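## Task

Put the thin slip sheet lying flat on the bottom of the green crate, then set the finned metal heat sink upright on top of that sheet with its fins pointing up; the green crate must end up resting flat and upright on the table.

## Robot and tools

ROBOT. Two FANUC CRX arms share a table. left_arm carries a Robotiq 2F-85 two-finger gripper. right_arm carries a suction cup (vacuum tool). Calibrated bases in the scene frame: left_arm at (+0.041, +0.341, +0.045) m, right_arm at (-0.019, -0.473, +0.045) m, each turned only slightly about vertical, with +z up in both base frames.

FRAMES. Scene frame: origin at table-top height halfway between the arms, +z up, +x out over the table, left_arm on the +y side (arm names do not match image sides). Every reported hand pose, velocity and target, and each wrist camera pose, is in that arm's own base frame. Offsets are taken along the axes of the arm's current Hand target. Gripper: fingers point along its +z and close along its y; end_effector_position is the spot between the pads when shut (fingertips reach about 19 mm past it closed, 6 mm open); a block juts about 10 cm toward the gripper's +x. Vacuum tool: end_effector_position is the centre of the cup rim, cup facing its +z; the tool body widens to about 9 cm sideways starting 3 cm behind the rim.

ROW LAYOUT. Both motion tools use rows of 16 numbers, always including both arms: left dx, dy, dz, rx, ry, rz, gripper position, force_limit, speed, then right dx, dy, dz, rx, ry, rz, suction. The six pose numbers per arm are offsets (not poses) from that arm's Hand target at the start of the action or move, scaled so 1.0 = 0.6 m for dx..dz and 180 degrees for rx..rz (rx, ry, rz form one rotation vector), range -1 to 1. All zeros for an arm re-sends its current Hand target. Gripper and suction numbers are absolute settings, not offsets: re-send the previous values to keep them, since 0 is a real command.

GRIPPER NUMBERS. position: +1 fully open (85 mm), about -0.8 pads touch, -1 closes until blocked. speed: -1 about 20 mm/s, 0 about 85, +1 about 150. force_limit -1..+1 caps motor push; together with speed it sets grip force (roughly 30 N per pad at -1 up to 100 N at +1 after a slow close; 120-245 N after a faster close from well open). Both start at +1. New force/speed only apply after the position changes by at least 0.01. Suction: above 0.01 is on, at or below is off; it latches.

execute_actions(actions, cameras). actions is a list of actions; each action is a table of up to 15 rows, one row per 1/30 s step; a short table repeats its last row to fill 15 steps (0.5 s). Each row counts from the action's starting Hand target, so repeating an offset in a later action moves further. Empty list just returns state and images.

move(target, speed, blend, stop_force, zero, blocking, cameras). target is one 16-number row or a list of up to 15 rows; every row is an offset from the same starting Hand targets. Straight-line paths, no obstacle avoidance, ending together, 0.5 s minimum, cut off at 10 s. speed: m/s, 0.002 to 1, default 0.25 (turns up to twice that in rad/s), one value or one per target. blend: corner rounding in metres for a list. stop_force: 12 to 80 N, one for both arms; ends an arm's path when estimated push against its motion exceeds it; unreliable when the end effector rotates, near singular poses (arm far out, straight wrist), and lighter pushes on loose items go unfelt. Use it only slowly; leave it out when backing away from contact. zero (default true) re-zeroes the force reference before moving. blocking=false returns after about 0.5 s while the move continues; not allowed with stop_force. For lists with stop_force keep gripper/suction numbers identical in all rows. The result adds a move: line (done, off_target, moving, held, fault) and limits (paced = pose clipped, held = steps withheld).

wait(seconds 0-10, cameras) lets time pass holding commands. stop(cameras) brakes a running move. zoom_image(camera, region [x0,y0,x1,y1] pixels, at most 504x504) enlarges part of the latest image of cam_left_wrist or cam_right_wrist (both 896x504). read_manual(section "licences") returns licence text only. finished_scene(scene) ends the current scene by its number; it is irreversible and the goal must hold without the robot.

RESULT LINES. end_effector_position (m) and end_effector_quat_wxyz per arm; Hand target = last commanded pose after clipping (next offsets start here; the hand often rests a bit short of it, send the gap again). Controller clips each step to 70 mm and 16 degrees from the measured pose. object_status: 0 moving, 1 blocked while opening, 2 blocked while closing (a grip), 3 reached the requested opening. position_measured in counts: 3 open, 78 about 60 mm, 130 about 40 mm, 180 about 20 mm, 230 pads together. suction_measured: near 0 unsealed, 0.83+ airtight; part_present switches to 1 at 0.50 and back at 0.45. Flange force: estimated external force on the end effector in its own axes (noisy; no reading near singularities). Joint velocities say within noise when still. Action results also list positions at some steps.

SUCTION USE. Press the 41 mm rim fully onto a flat, smooth, unbroken area away from edges and holes, suction on, check the reading. The cup compresses up to 16 mm under vacuum. To release, rest the part on its support, switch off, and lift more than 22 mm. A cup sealed to the table pins the tool until suction is off.

AVOID. Dropping or releasing moving parts, fast impacts, pressing hard, anything leaving the table, squeezing hard on a part still resting on something, heavy twisting loads on the gripper, and arms or tools touching each other. Any joint torque at its limit (148 N m for the three big joints, 37.2 N m for the wrist joints) or 150 N external force halts that arm for 10 s; after such a halt open the gripper before moving if it is stuck. Long holds, stretched reach or pushing at unreachable poses heat motors (MOTOR HOT warning, then a 30-60 s brake lock). Loose objects can occasionally be nudged by outside disturbances.

Each tool is called after ">>>" in YAML: its name, and indented under it one key for each argument.

## Session

>>> execute_actions:
  actions: []

Scene clock: 0.00 s.
left_arm: end_effector_position=(+0.5257, -0.7455, +0.2125) position_measured=3 object_status=3 end_effector_quat_wxyz=(-0.099, -0.386, +0.646, -0.651) | right_arm: end_effector_position=(+0.0598, -0.2917, +0.0813) suction_measured=0.00 part_present=0 end_effector_quat_wxyz=(-0.457, +0.681, +0.468, +0.329)
Joint positions: left_arm=[-1.05 0.665 -0.038 2.898 -0.582 -0.695] | right_arm=[-1.259 0.682 -0.03 -0.344 -2.012 -0.621]
Joint velocities: within noise
Flange force (N): no reading
Hand target: left_arm +0.5257, -0.7455, +0.2125; -0.099, -0.386, +0.646, -0.651 | right_arm +0.0598, -0.2917, +0.0813; -0.457, +0.681, +0.468, +0.329

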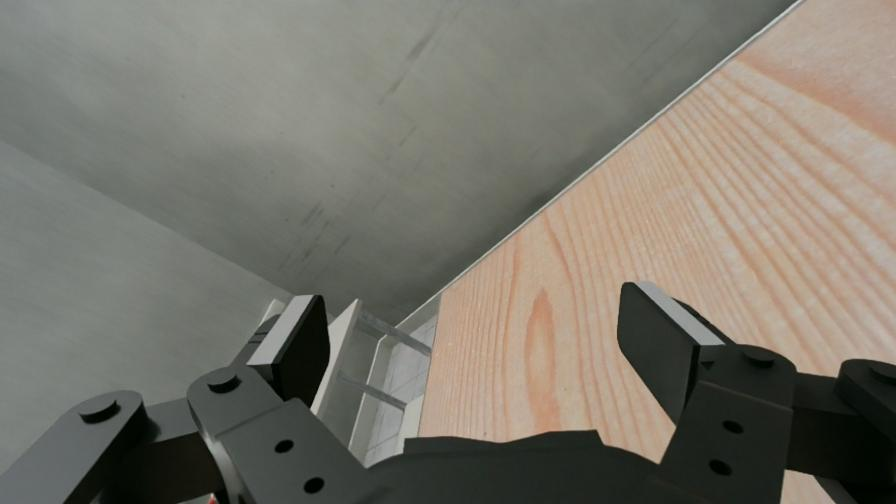

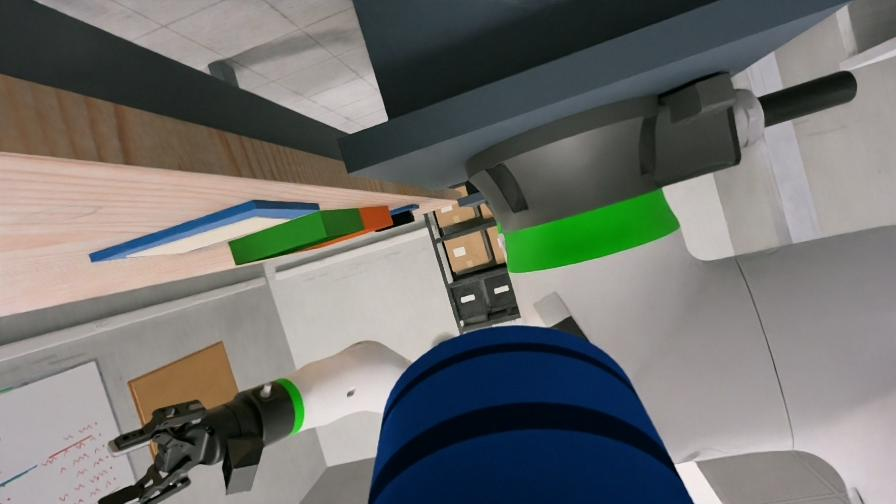

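>>> move:
  target: [0.054,-0.3043,-0.972,-0.353,-0.291,0,1,-1,-1,0,0,0,0,0,0,0]

Scene clock: 12.67 s.
left_arm: end_effector_position=(+0.4000, -0.1956, +0.4499) position_measured=3 object_status=3 end_effector_quat_wxyz=(+0.000, -0.513, +0.859, +0.000) | right_arm: end_effector_position=(+0.0598, -0.2917, +0.0813) suction_measured=0.00 part_present=0 end_effector_quat_wxyz=(-0.457, +0.681, +0.468, +0.329)
Joint positions: left_arm=[-0.158 0.073 0.475 0.001 -1.972 1.235] | right_arm=[-1.259 0.682 -0.03 -0.344 -2.012 -0.621]
Joint velocities: within noise
Flange force (N): left_arm=[3.1 -7.9 -4.5] | right_arm=[6.0 -6.1 4.4]
Hand target: left_arm +0.4000, -0.1956, +0.4499; +0.000, -0.513, +0.859, +0.000 | right_arm +0.0598, -0.2917, +0.0813; -0.457, +0.681, +0.468, +0.329
Off the commanded pose: left_arm 0.000 m, 0 deg | right_arm 0.000 m, 0 deg.
move: done; limits=paced

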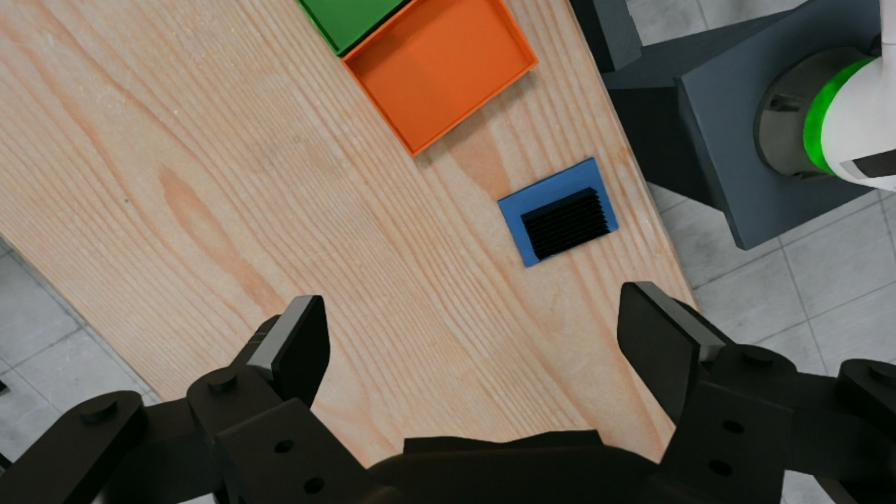

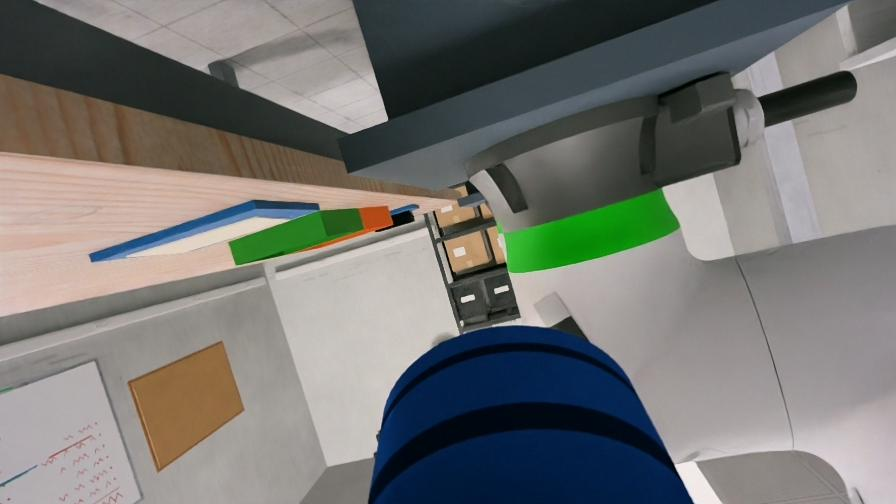

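>>> zoom_image:
  camera: "cam_left_wrist"
  region: [440, 120, 690, 290]

>>> zoom_image:
  camera: "cam_right_wrist"
  region: [60, 160, 460, 300]

Scaled by 2.016 from the camera's 896x504 image, which has a finer 1280x720 frame.

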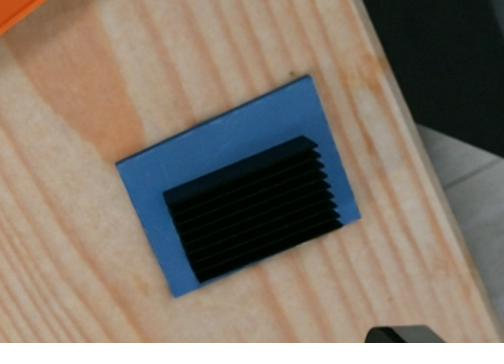

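Scaled by 1.260 from the camera's 896x504 image, which has a finer 1280x720 frame.

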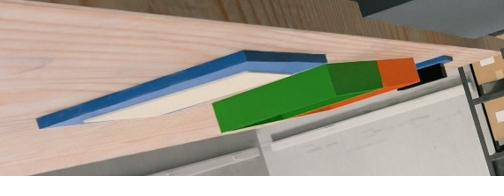

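>>> move:
  target: [0,0,0,0,0,0,1,-1,-1,0.869,0.19,0.237,-0.1288,-0.3582,0,0]

Scene clock: 20.70 s.
left_arm: end_effector_position=(+0.4000, -0.1956, +0.4499) position_measured=3 object_status=3 end_effector_quat_wxyz=(+0.000, -0.513, +0.859, +0.000) | right_arm: end_effector_position=(+0.3493, -0.0004, +0.4506) suction_measured=0.00 part_present=0 end_effector_quat_wxyz=(+0.000, +0.824, +0.566, +0.001)
Joint positions: left_arm=[-0.158 0.073 0.475 0.001 -1.972 1.235] | right_arm=[0.38 -0.187 0.189 0 -1.945 -2.318]
Joint velocities: within noise
Flange force (N): left_arm=[3.4 -6.1 -3.7] | right_arm=[-5.2 -3.3 4.1]
Hand target: left_arm +0.4000, -0.1956, +0.4499; +0.000, -0.513, +0.859, +0.000 | right_arm +0.3493, -0.0004, +0.4506; +0.000, +0.824, +0.566, +0.001
Off the commanded pose: left_arm 0.000 m, 0 deg | right_arm 0.000 m, 0 deg.
move: done

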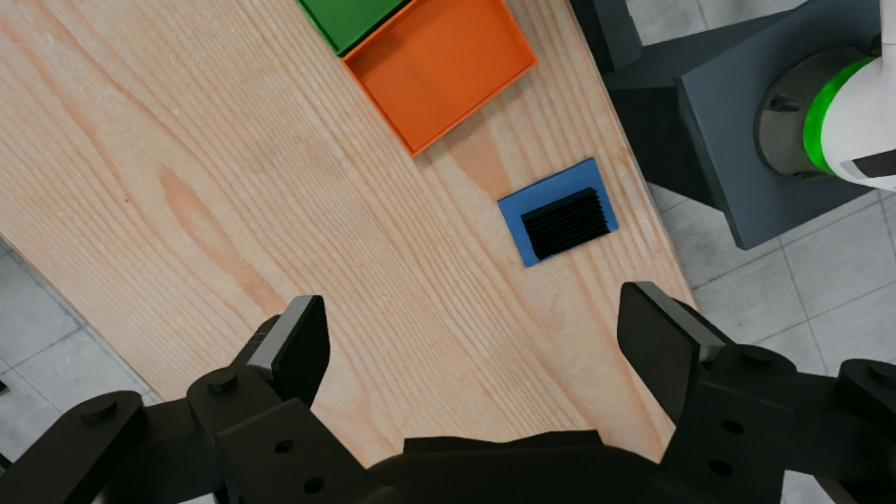

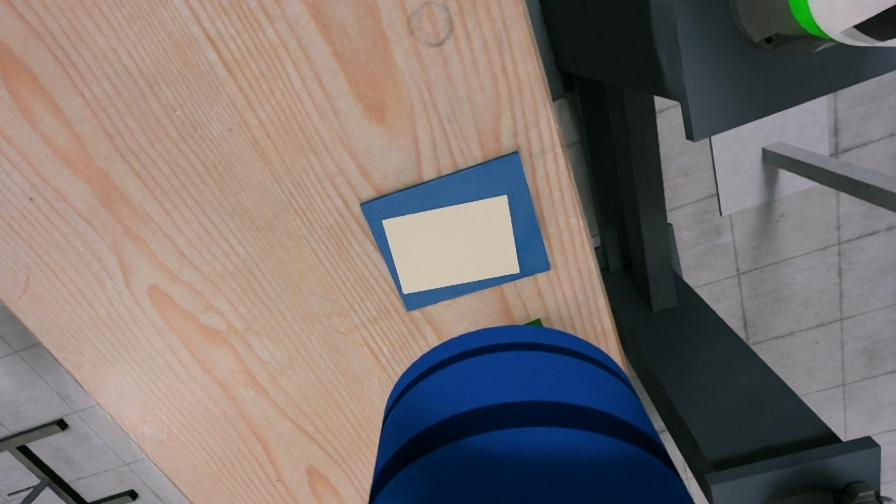

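>>> move:
  target: [-0.102,0.358,0.333,0,0,0.378,1,-1,-1,0,0,0,0,0,0,0]

Scene clock: 29.77 s.
left_arm: end_effector_position=(+0.2401, -0.0399, +0.2499) position_measured=3 object_status=3 end_effector_quat_wxyz=(+0.000, +0.056, +0.998, +0.000) | right_arm: end_effector_position=(+0.3493, -0.0004, +0.4506) suction_measured=0.00 part_present=0 end_effector_quat_wxyz=(+0.000, +0.824, +0.566, +0.001)
Joint positions: left_arm=[0.4 -0.576 -0.498 0.001 -1.648 -0.511] | right_arm=[0.38 -0.187 0.189 0 -1.945 -2.318]
Joint velocities: within noise
Flange force (N): left_arm=[-6.7 -5.9 -1.2] | right_arm=[-5.6 -3.5 4.8]
Hand target: left_arm +0.2401, -0.0399, +0.2499; +0.000, +0.056, +0.998, +0.000 | right_arm +0.3493, -0.0004, +0.4506; +0.000, +0.824, +0.566, +0.001
Off the commanded pose: left_arm 0.000 m, 0 deg | right_arm 0.000 m, 0 deg.
move: done

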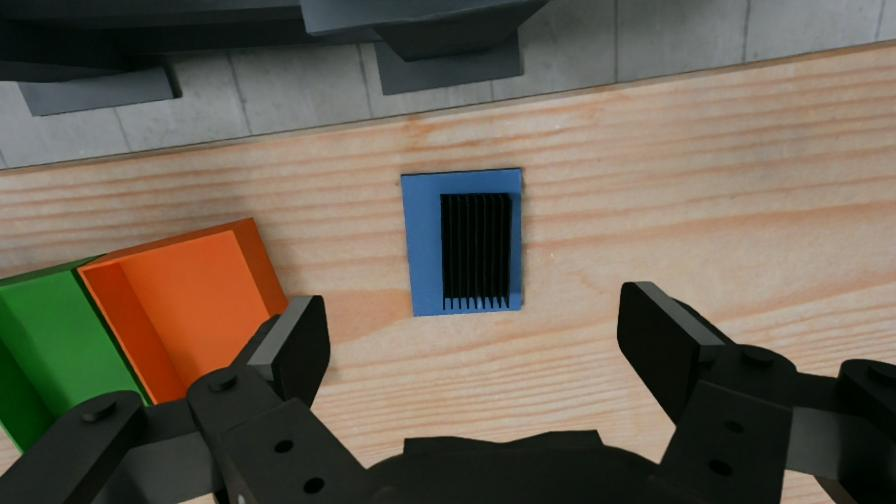

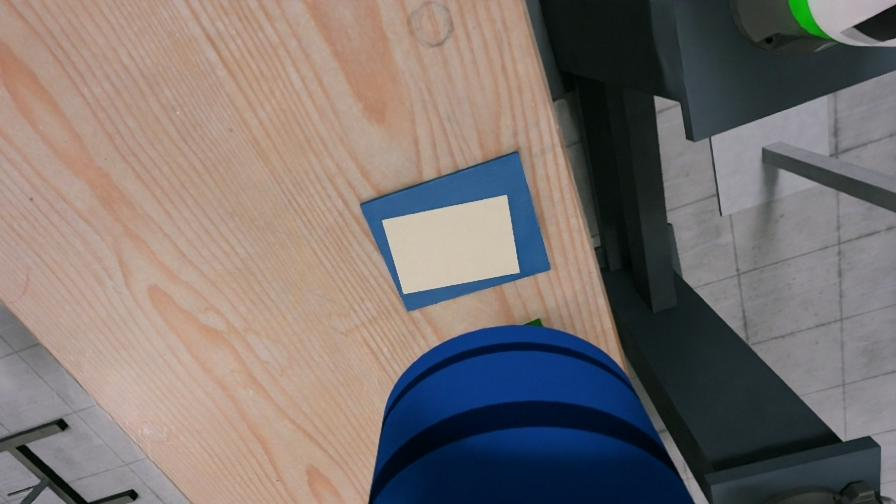

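>>> move:
  target: [-0.075,-0.661,-0.167,0,0,0,1,-1,-1,0,0,0,0,0,0,0]

Scene clock: 34.77 s.
left_arm: end_effector_position=(+0.2407, -0.4390, +0.3504) position_measured=3 object_status=3 end_effector_quat_wxyz=(+0.000, +0.056, +0.998, +0.000) | right_arm: end_effector_position=(+0.3493, -0.0004, +0.4506) suction_measured=0.00 part_present=0 end_effector_quat_wxyz=(+0.000, +0.824, +0.566, +0.001)
Joint positions: left_arm=[-0.806 0.145 0.313 0 -1.738 0.695] | right_arm=[0.38 -0.187 0.189 0 -1.945 -2.318]
Joint velocities: within noise
Flange force (N): left_arm=[-1.3 -7.6 -2.7] | right_arm=[-5.8 -3.3 4.4]
Hand target: left_arm +0.2407, -0.4390, +0.3503; +0.000, +0.056, +0.998, +0.000 | right_arm +0.3493, -0.0004, +0.4506; +0.000, +0.824, +0.566, +0.001
Off the commanded pose: left_arm 0.000 m, 0 deg | right_arm 0.000 m, 0 deg.
move: done

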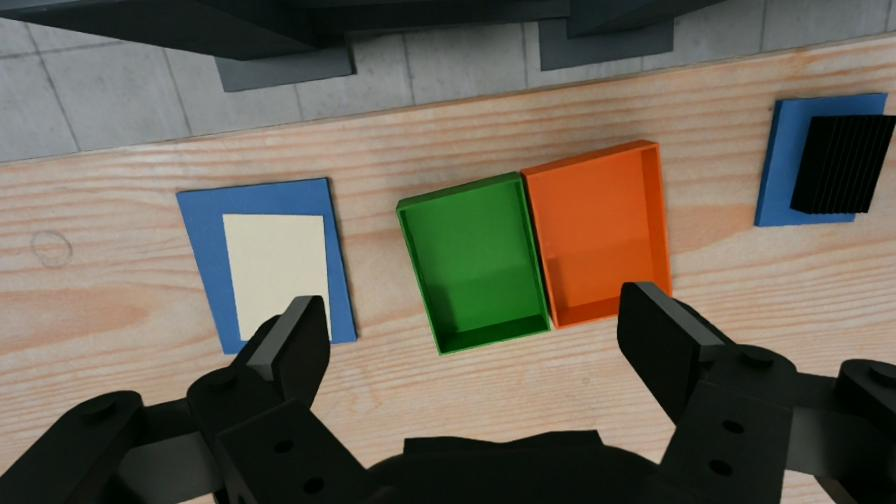

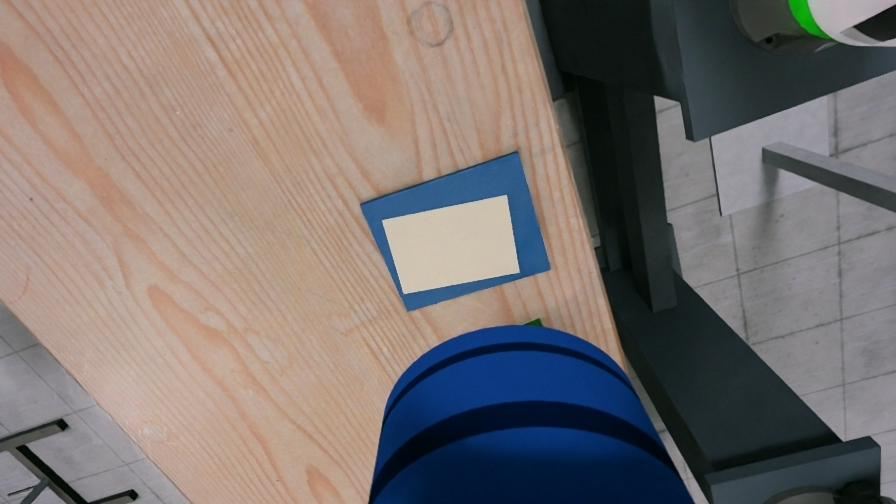

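>>> zoom_image:
  camera: "cam_left_wrist"
  region: [150, 130, 690, 370]

Region (150, 130, 690, 370) is 540x240 pixels. A region can be at most 504 by 504 pixels.

>>> zoom_image:
  camera: "cam_left_wrist"
  region: [170, 130, 420, 370]

>>> zoom_image:
  camera: "cam_left_wrist"
  region: [380, 130, 630, 370]

>>> zoom_image:
  camera: "cam_left_wrist"
  region: [696, 60, 896, 260]

Scaled by 2.016 from the camera's 896x504 image, which has a finer 1280x720 frame.

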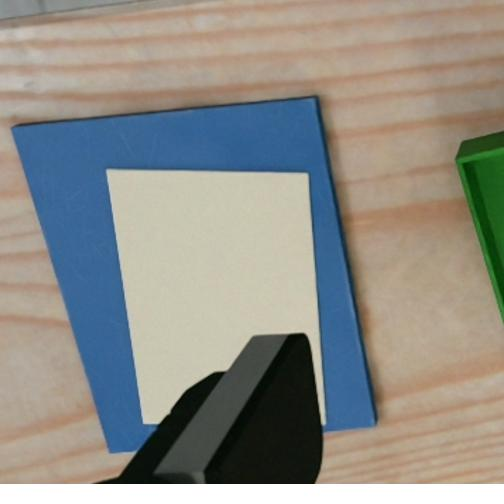

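Scaled by 2.016 from the camera's 896x504 image, which has a finer 1280x720 frame.

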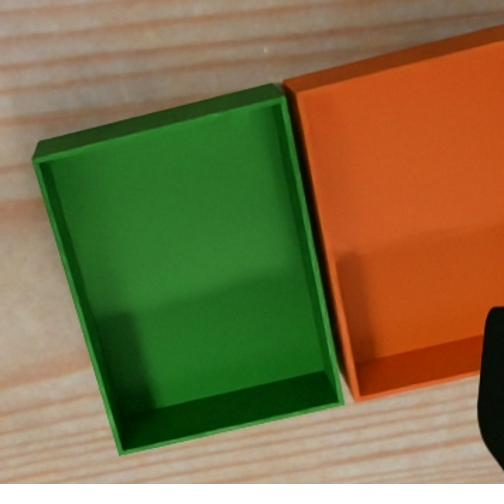

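Scaled by 2.520 from the camera's 896x504 image, which has a finer 1280x720 frame.

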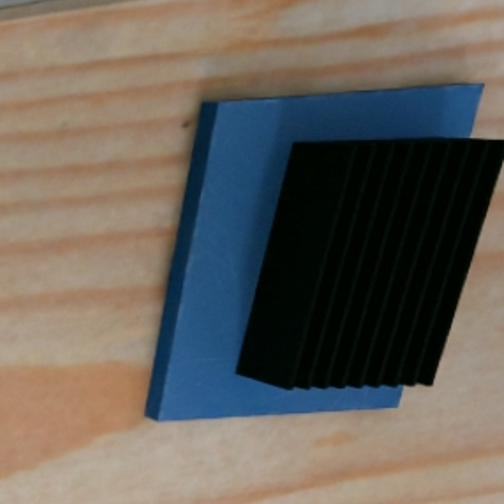

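>>> move:
  target: [0,0,0,0,0,0,1,-1,-1,0.369,0.127,0.5,0,0,-0.585,0]

Scene clock: 59.20 s.
left_arm: end_effector_position=(+0.2407, -0.4390, +0.3503) position_measured=3 object_status=3 end_effector_quat_wxyz=(+0.000, +0.056, +0.998, +0.000) | right_arm: end_effector_position=(+0.5003, +0.1793, +0.1510) suction_measured=0.00 part_present=0 end_effector_quat_wxyz=(+0.001, +0.050, +0.999, +0.001)
Joint positions: left_arm=[-0.806 0.145 0.313 0 -1.738 0.695] | right_arm=[0.591 0.263 -0.057 0 -1.25 -0.691]
Joint velocities: within noise
Flange force (N): left_arm=[-1.4 -7.1 -2.6] | right_arm=[6.7 -5.5 -1.5]
Hand target: left_arm +0.2407, -0.4390, +0.3503; +0.000, +0.056, +0.998, +0.000 | right_arm +0.5003, +0.1792, +0.1510; +0.001, +0.050, +0.999, +0.000
Off the commanded pose: left_arm 0.000 m, 0 deg | right_arm 0.000 m, 0 deg.
move: done

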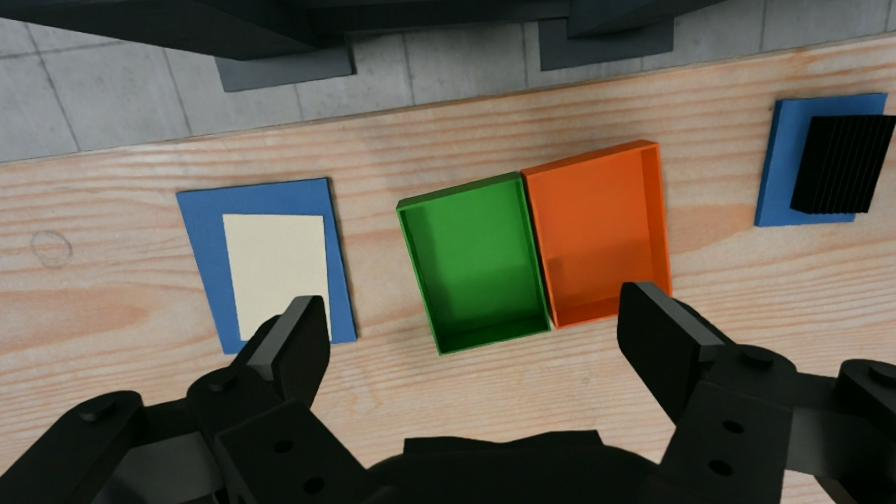

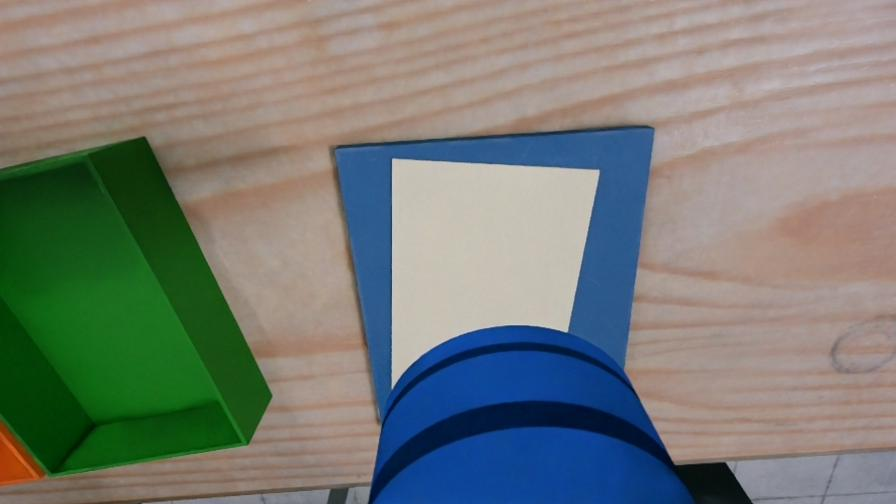

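>>> move:
  target: [0,0,0,0,0,0,1,-1,-1,0.1662,-0.0188,0.2183,0,0,0.0156,0]

Scene clock: 66.30 s.
left_arm: end_effector_position=(+0.2407, -0.4390, +0.3503) position_measured=3 object_status=3 end_effector_quat_wxyz=(+0.000, +0.056, +0.998, +0.000) | right_arm: end_effector_position=(+0.4002, +0.1781, +0.0199) suction_measured=0.00 part_present=0 end_effector_quat_wxyz=(+0.001, +0.074, +0.997, +0.001)
Joint positions: left_arm=[-0.806 0.145 0.313 0 -1.738 0.695] | right_arm=[0.72 0.207 -0.476 0 -0.886 -0.869]
Joint velocities: within noise
Flange force (N): left_arm=[-1.7 -7.1 -2.0] | right_arm=[5.1 -7.3 -4.7]
Hand target: left_arm +0.2407, -0.4390, +0.3503; +0.000, +0.056, +0.998, +0.000 | right_arm +0.4002, +0.1781, +0.0198; +0.001, +0.074, +0.997, +0.001
Off the commanded pose: left_arm 0.000 m, 0 deg | right_arm 0.000 m, 0 deg.
move: done

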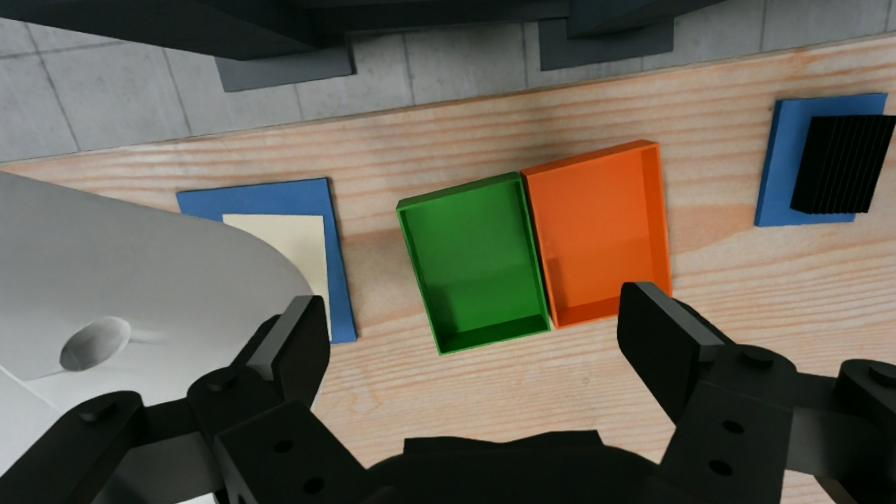

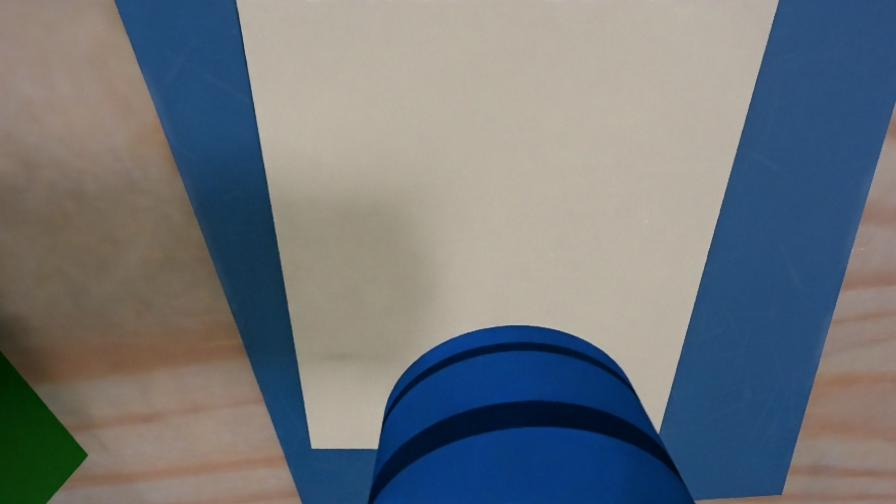

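>>> move:
  target: [0,0,0,0,0,0,1,-1,-1,0.0133,0.001,0.06,0,0,0,0]
  speed: 0.1

>>> move:
  target: [0,0,0,0,0,0,1,-1,-1,0,0,0.0417,0,0,0,1]
  speed: 0.02
  stop_force: 15

Scene clock: 71.53 s.
left_arm: end_effector_position=(+0.2407, -0.4390, +0.3503) position_measured=3 object_status=3 end_effector_quat_wxyz=(+0.000, +0.056, +0.998, +0.000) | right_arm: end_effector_position=(+0.3924, +0.1799, -0.0162) suction_measured=0.00 part_present=0 end_effector_quat_wxyz=(+0.001, +0.074, +0.997, +0.001)
Joint positions: left_arm=[-0.806 0.145 0.313 0 -1.738 0.695] | right_arm=[0.736 0.26 -0.52 0 -0.789 -0.885]
Joint velocities: within noise
Flange force (N): left_arm=[-1.3 -7.6 -2.2] | right_arm=[4.4 -5.8 -4.9]
Hand target: left_arm +0.2407, -0.4390, +0.3503; +0.000, +0.056, +0.998, +0.000 | right_arm +0.3924, +0.1799, -0.0162; +0.001, +0.074, +0.997, +0.001
Off the commanded pose: left_arm 0.000 m, 0 deg | right_arm 0.000 m, 0 deg.
move: done

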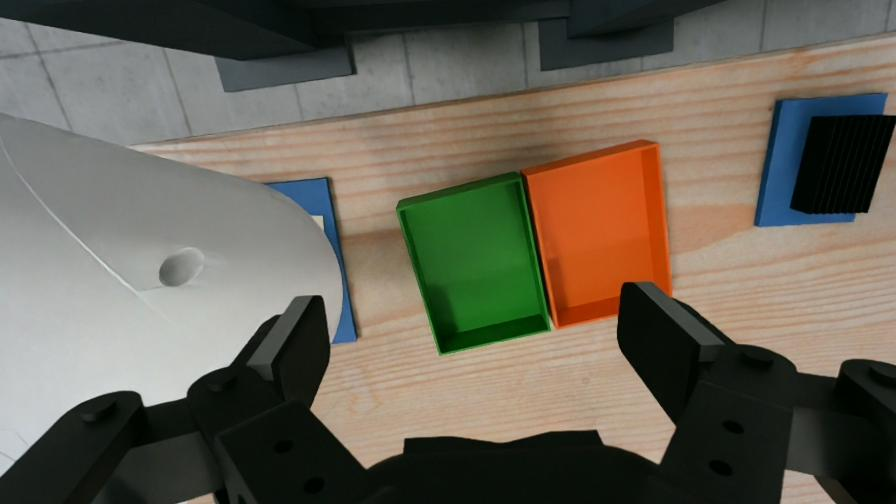

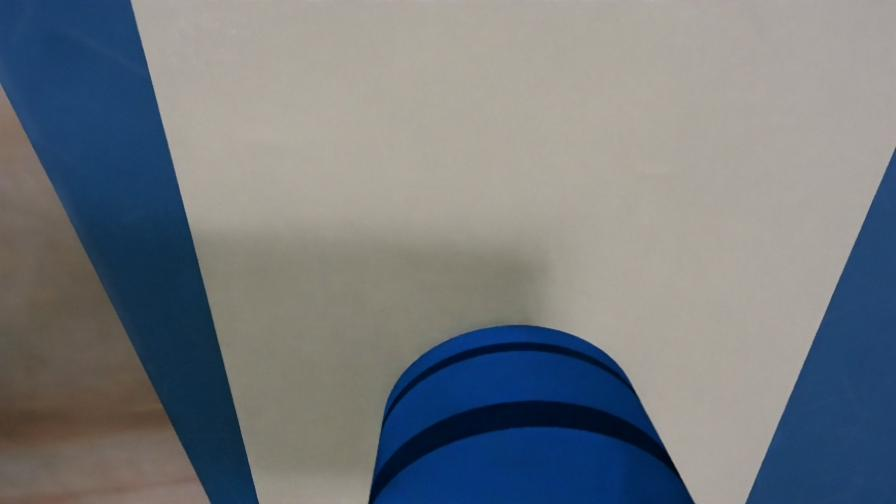

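Scene clock: 73.40 s.
left_arm: end_effector_position=(+0.2407, -0.4390, +0.3503) position_measured=3 object_status=3 end_effector_quat_wxyz=(+0.000, +0.056, +0.998, +0.000) | right_arm: end_effector_position=(+0.3925, +0.1799, -0.0412) suction_measured=0.98 part_present=1 end_effector_quat_wxyz=(+0.001, +0.074, +0.997, +0.001)
Joint positions: left_arm=[-0.806 0.145 0.313 0 -1.738 0.695] | right_arm=[0.736 0.311 -0.533 0.001 -0.724 -0.885]
Joint velocities: within noise
Flange force (N): left_arm=[-1.5 -7.8 -2.3] | right_arm=[3.4 -5.5 -5.8]
Hand target: left_arm +0.2407, -0.4390, +0.3503; +0.000, +0.056, +0.998, +0.000 | right_arm +0.3925, +0.1799, -0.0412; +0.001, +0.074, +0.997, +0.001
Off the commanded pose: left_arm 0.000 m, 0 deg | right_arm 0.000 m, 0 deg.
move: done

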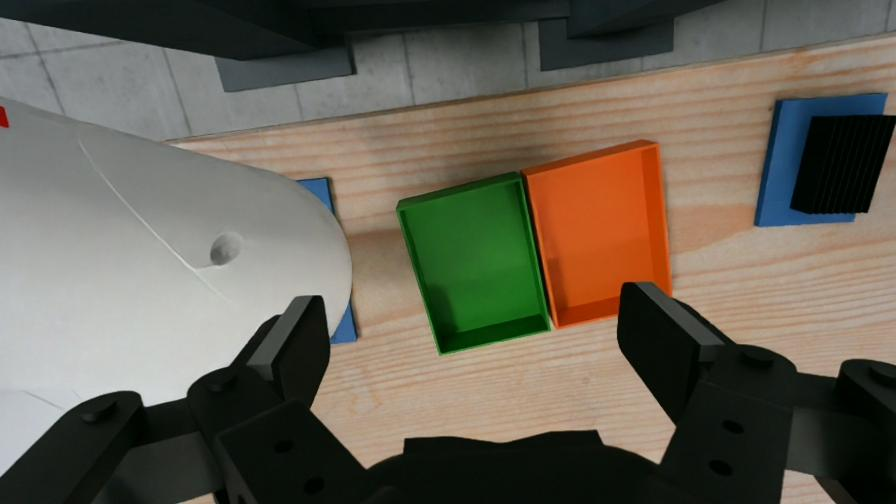

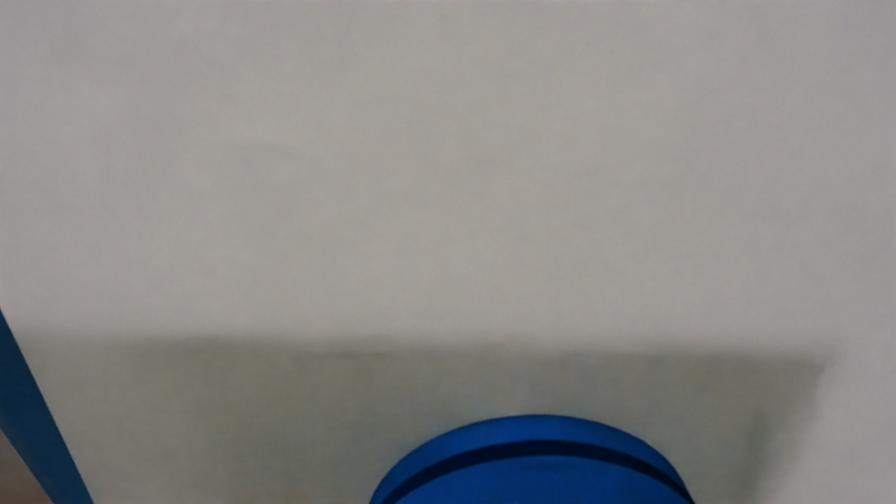

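>>> move:
  target: [0,0,0,0,0,0,1,-1,-1,0,0,-0.2333,0,0,0,1]
  speed: 0.15

Scene clock: 75.03 s.
left_arm: end_effector_position=(+0.2407, -0.4390, +0.3503) position_measured=3 object_status=3 end_effector_quat_wxyz=(+0.000, +0.056, +0.998, +0.000) | right_arm: end_effector_position=(+0.3925, +0.1798, +0.0275) suction_measured=0.98 part_present=1 end_effector_quat_wxyz=(+0.001, +0.074, +0.997, +0.001)
Joint positions: left_arm=[-0.806 0.145 0.313 0 -1.738 0.695] | right_arm=[0.736 0.179 -0.488 0.001 -0.902 -0.885]
Joint velocities: within noise
Flange force (N): left_arm=[-1.5 -7.5 -2.3] | right_arm=[4.4 -6.5 -3.7]
Hand target: left_arm +0.2407, -0.4390, +0.3503; +0.000, +0.056, +0.998, +0.000 | right_arm +0.3925, +0.1798, +0.0274; +0.001, +0.074, +0.997, +0.001 (not the last commanded pose)
Off the commanded pose: left_arm 0.000 m, 0 deg | right_arm 0.071 m, 0 deg.
move: held (right_arm; a check stopped the path); limits=held
pose unreachable (right arm): on one or more control steps of this call, first in action 0 (counted from 0), this arm could not follow its commanded pose, so it was not sent that pose on those steps. It may still have moved: this result reports where it is.
cause: moving toward the commanded pose would bring a part of the arm too close to another arm (a part of this arm just beyond joint 4 (forearm roll) and the left arm's gripper).

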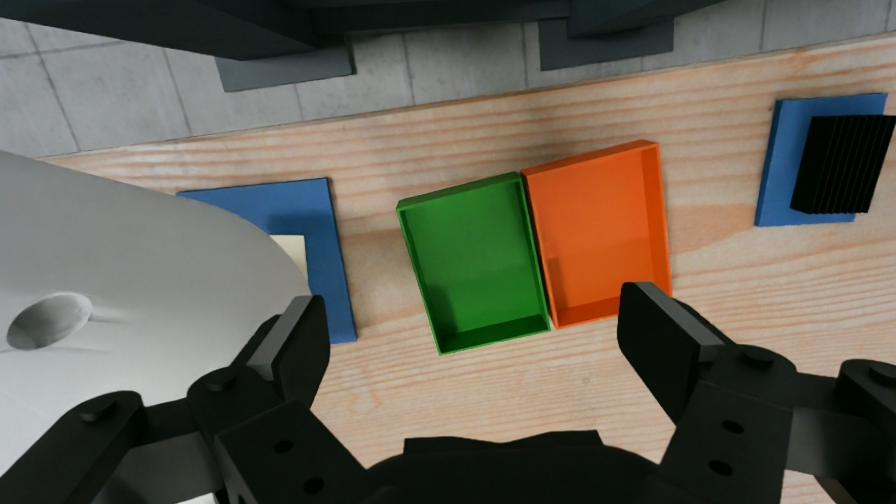

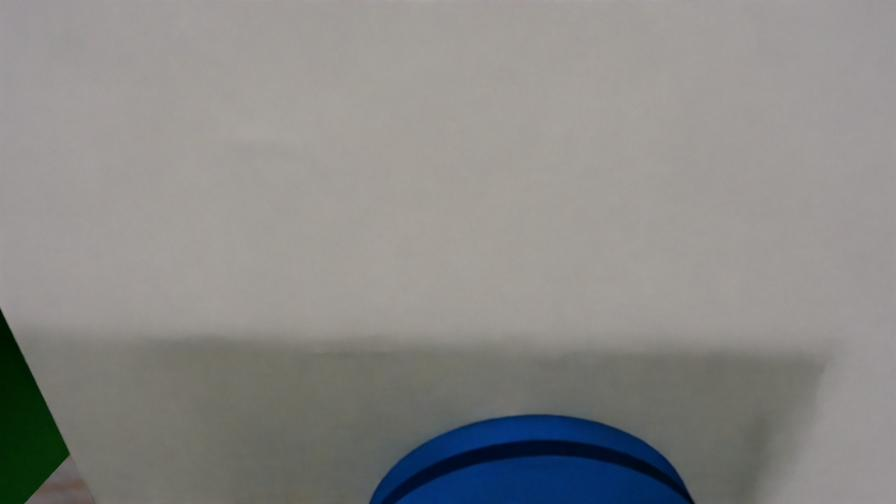

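>>> move:
  target: [-0.13,0.435,-0.083,0,0,0.424,1,-1,-1,0,0,0,0,0,0,1]

>>> move:
  target: [0,0,0,0,0,0,1,-1,-1,0,0,-0.1167,0,0,0,1]
  speed: 0.15

Scene clock: 81.70 s.
left_arm: end_effector_position=(+0.3472, -0.1882, +0.4001) position_measured=3 object_status=3 end_effector_quat_wxyz=(+0.000, +0.661, +0.751, +0.000) | right_arm: end_effector_position=(+0.3925, +0.1798, +0.0274) suction_measured=0.98 part_present=1 end_effector_quat_wxyz=(+0.001, +0.074, +0.997, +0.001)
Joint positions: left_arm=[-0.161 -0.099 0.183 0.001 -1.851 -1.282] | right_arm=[0.736 0.179 -0.488 0.001 -0.902 -0.885]
Joint velocities: within noise
Flange force (N): left_arm=[-6.3 2.8 -2.7] | right_arm=[4.4 -6.0 -3.4]
Hand target: left_arm +0.3472, -0.1882, +0.4000; +0.000, +0.661, +0.751, +0.000 | right_arm +0.3925, +0.1798, +0.0274; +0.001, +0.074, +0.997, +0.001
Off the commanded pose: left_arm 0.000 m, 0 deg | right_arm 0.000 m, 0 deg.
move: done

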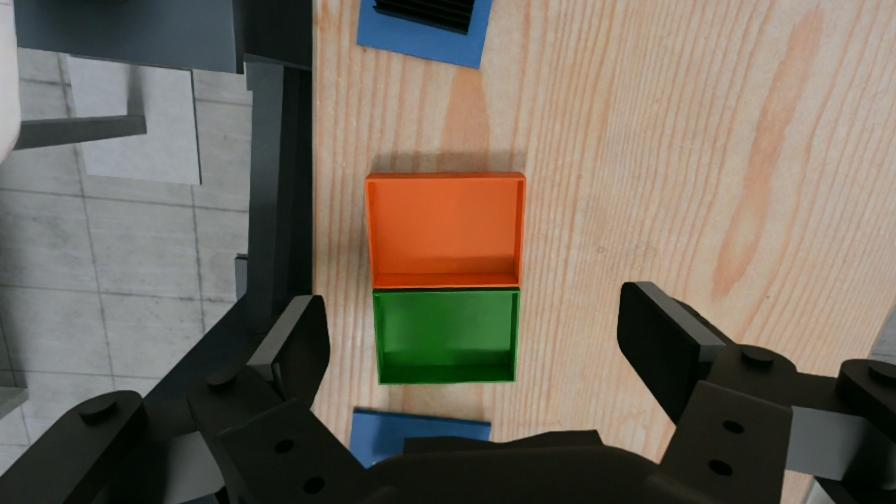

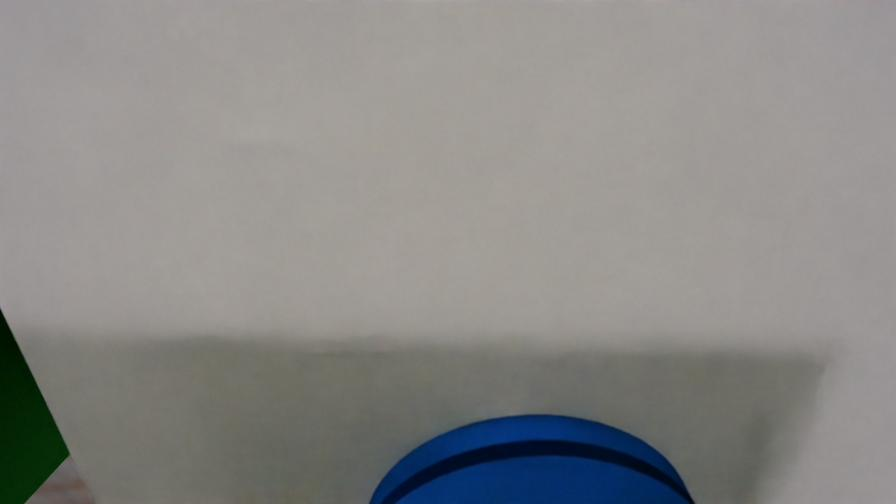

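Scene clock: 82.53 s.
left_arm: end_effector_position=(+0.3472, -0.1882, +0.4000) position_measured=3 object_status=3 end_effector_quat_wxyz=(+0.000, +0.661, +0.751, +0.000) | right_arm: end_effector_position=(+0.3924, +0.1797, +0.0974) suction_measured=0.98 part_present=1 end_effector_quat_wxyz=(+0.001, +0.074, +0.997, +0.001)
Joint positions: left_arm=[-0.161 -0.099 0.183 0.001 -1.851 -1.282] | right_arm=[0.736 0.076 -0.412 0.001 -1.081 -0.885]
Joint velocities: within noise
Flange force (N): left_arm=[-6.0 2.1 -2.2] | right_arm=[4.6 -6.4 -1.9]
Hand target: left_arm +0.3472, -0.1882, +0.4000; +0.000, +0.661, +0.751, +0.000 | right_arm +0.3924, +0.1797, +0.0975; +0.001, +0.074, +0.997, +0.001
Off the commanded pose: left_arm 0.000 m, 0 deg | right_arm 0.000 m, 0 deg.
move: done

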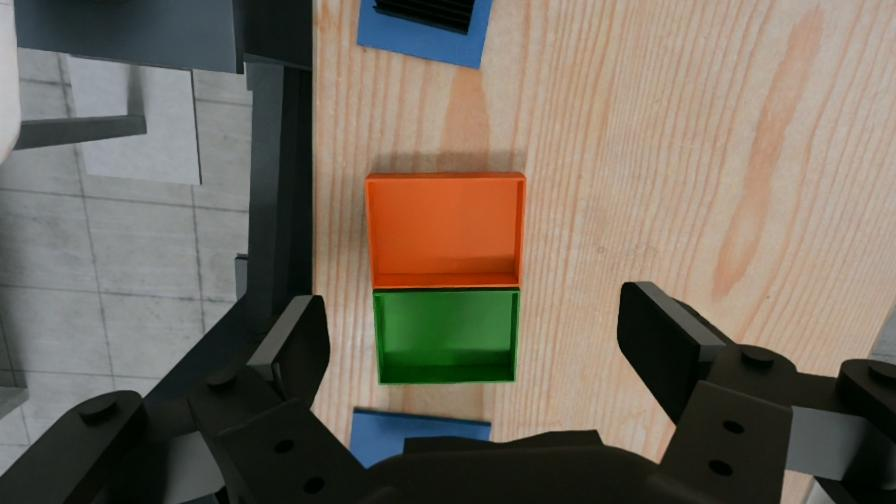

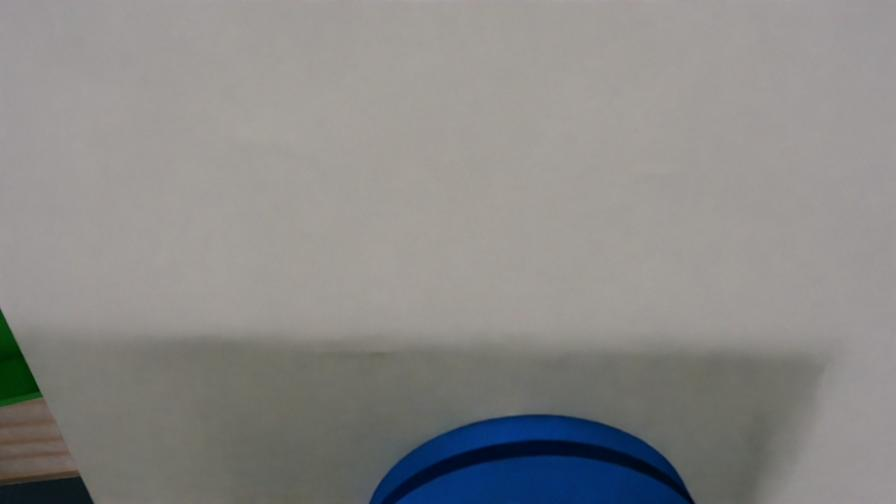

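>>> move:
  target: [0,0,0,0,0,0,1,-1,-1,0.0367,0.3753,0,0,0,-0.1028,1]
  speed: 0.2

Scene clock: 92.57 s.
left_arm: end_effector_position=(+0.3472, -0.1882, +0.4000) position_measured=3 object_status=3 end_effector_quat_wxyz=(+0.000, +0.661, +0.751, +0.000) | right_arm: end_effector_position=(+0.4040, +0.4057, +0.0977) suction_measured=0.98 part_present=1 end_effector_quat_wxyz=(+0.001, -0.087, +0.996, +0.000)
Joint positions: left_arm=[-0.161 -0.099 0.183 0.001 -1.851 -1.282] | right_arm=[1.017 0.405 0 0.001 -1.164 -0.844]
Joint velocities: within noise
Flange force (N): left_arm=[-6.6 2.6 -2.9] | right_arm=[6.2 -6.4 -2.5]
Hand target: left_arm +0.3472, -0.1882, +0.4000; +0.000, +0.661, +0.751, +0.000 | right_arm +0.4040, +0.4057, +0.0977; +0.001, -0.087, +0.996, +0.000
Off the commanded pose: left_arm 0.000 m, 0 deg | right_arm 0.000 m, 0 deg.
move: done

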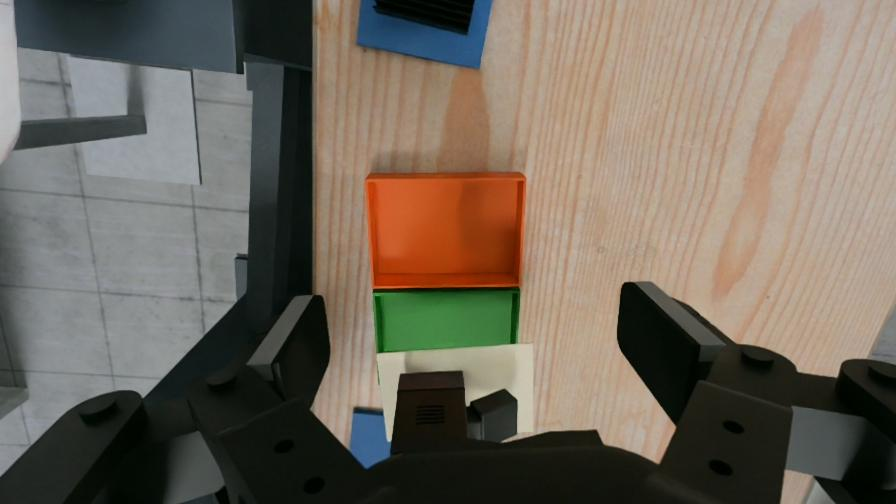

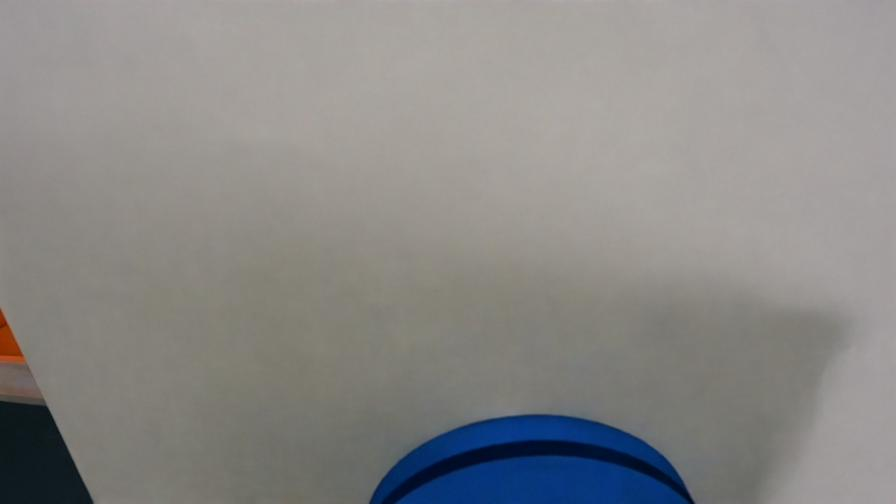

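>>> zoom_image:
  camera: "cam_left_wrist"
  region: [330, 260, 570, 460]

Scaled by 2.100 from the camera's 896x504 image, which has a finer 1280x720 frame.

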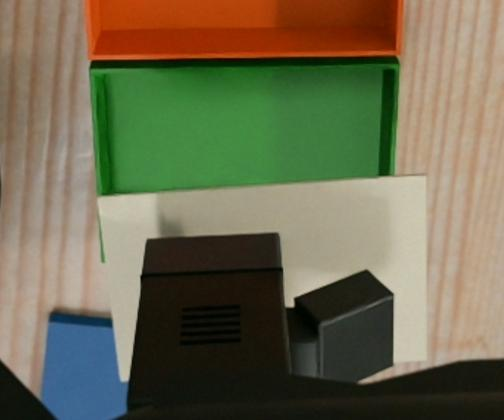

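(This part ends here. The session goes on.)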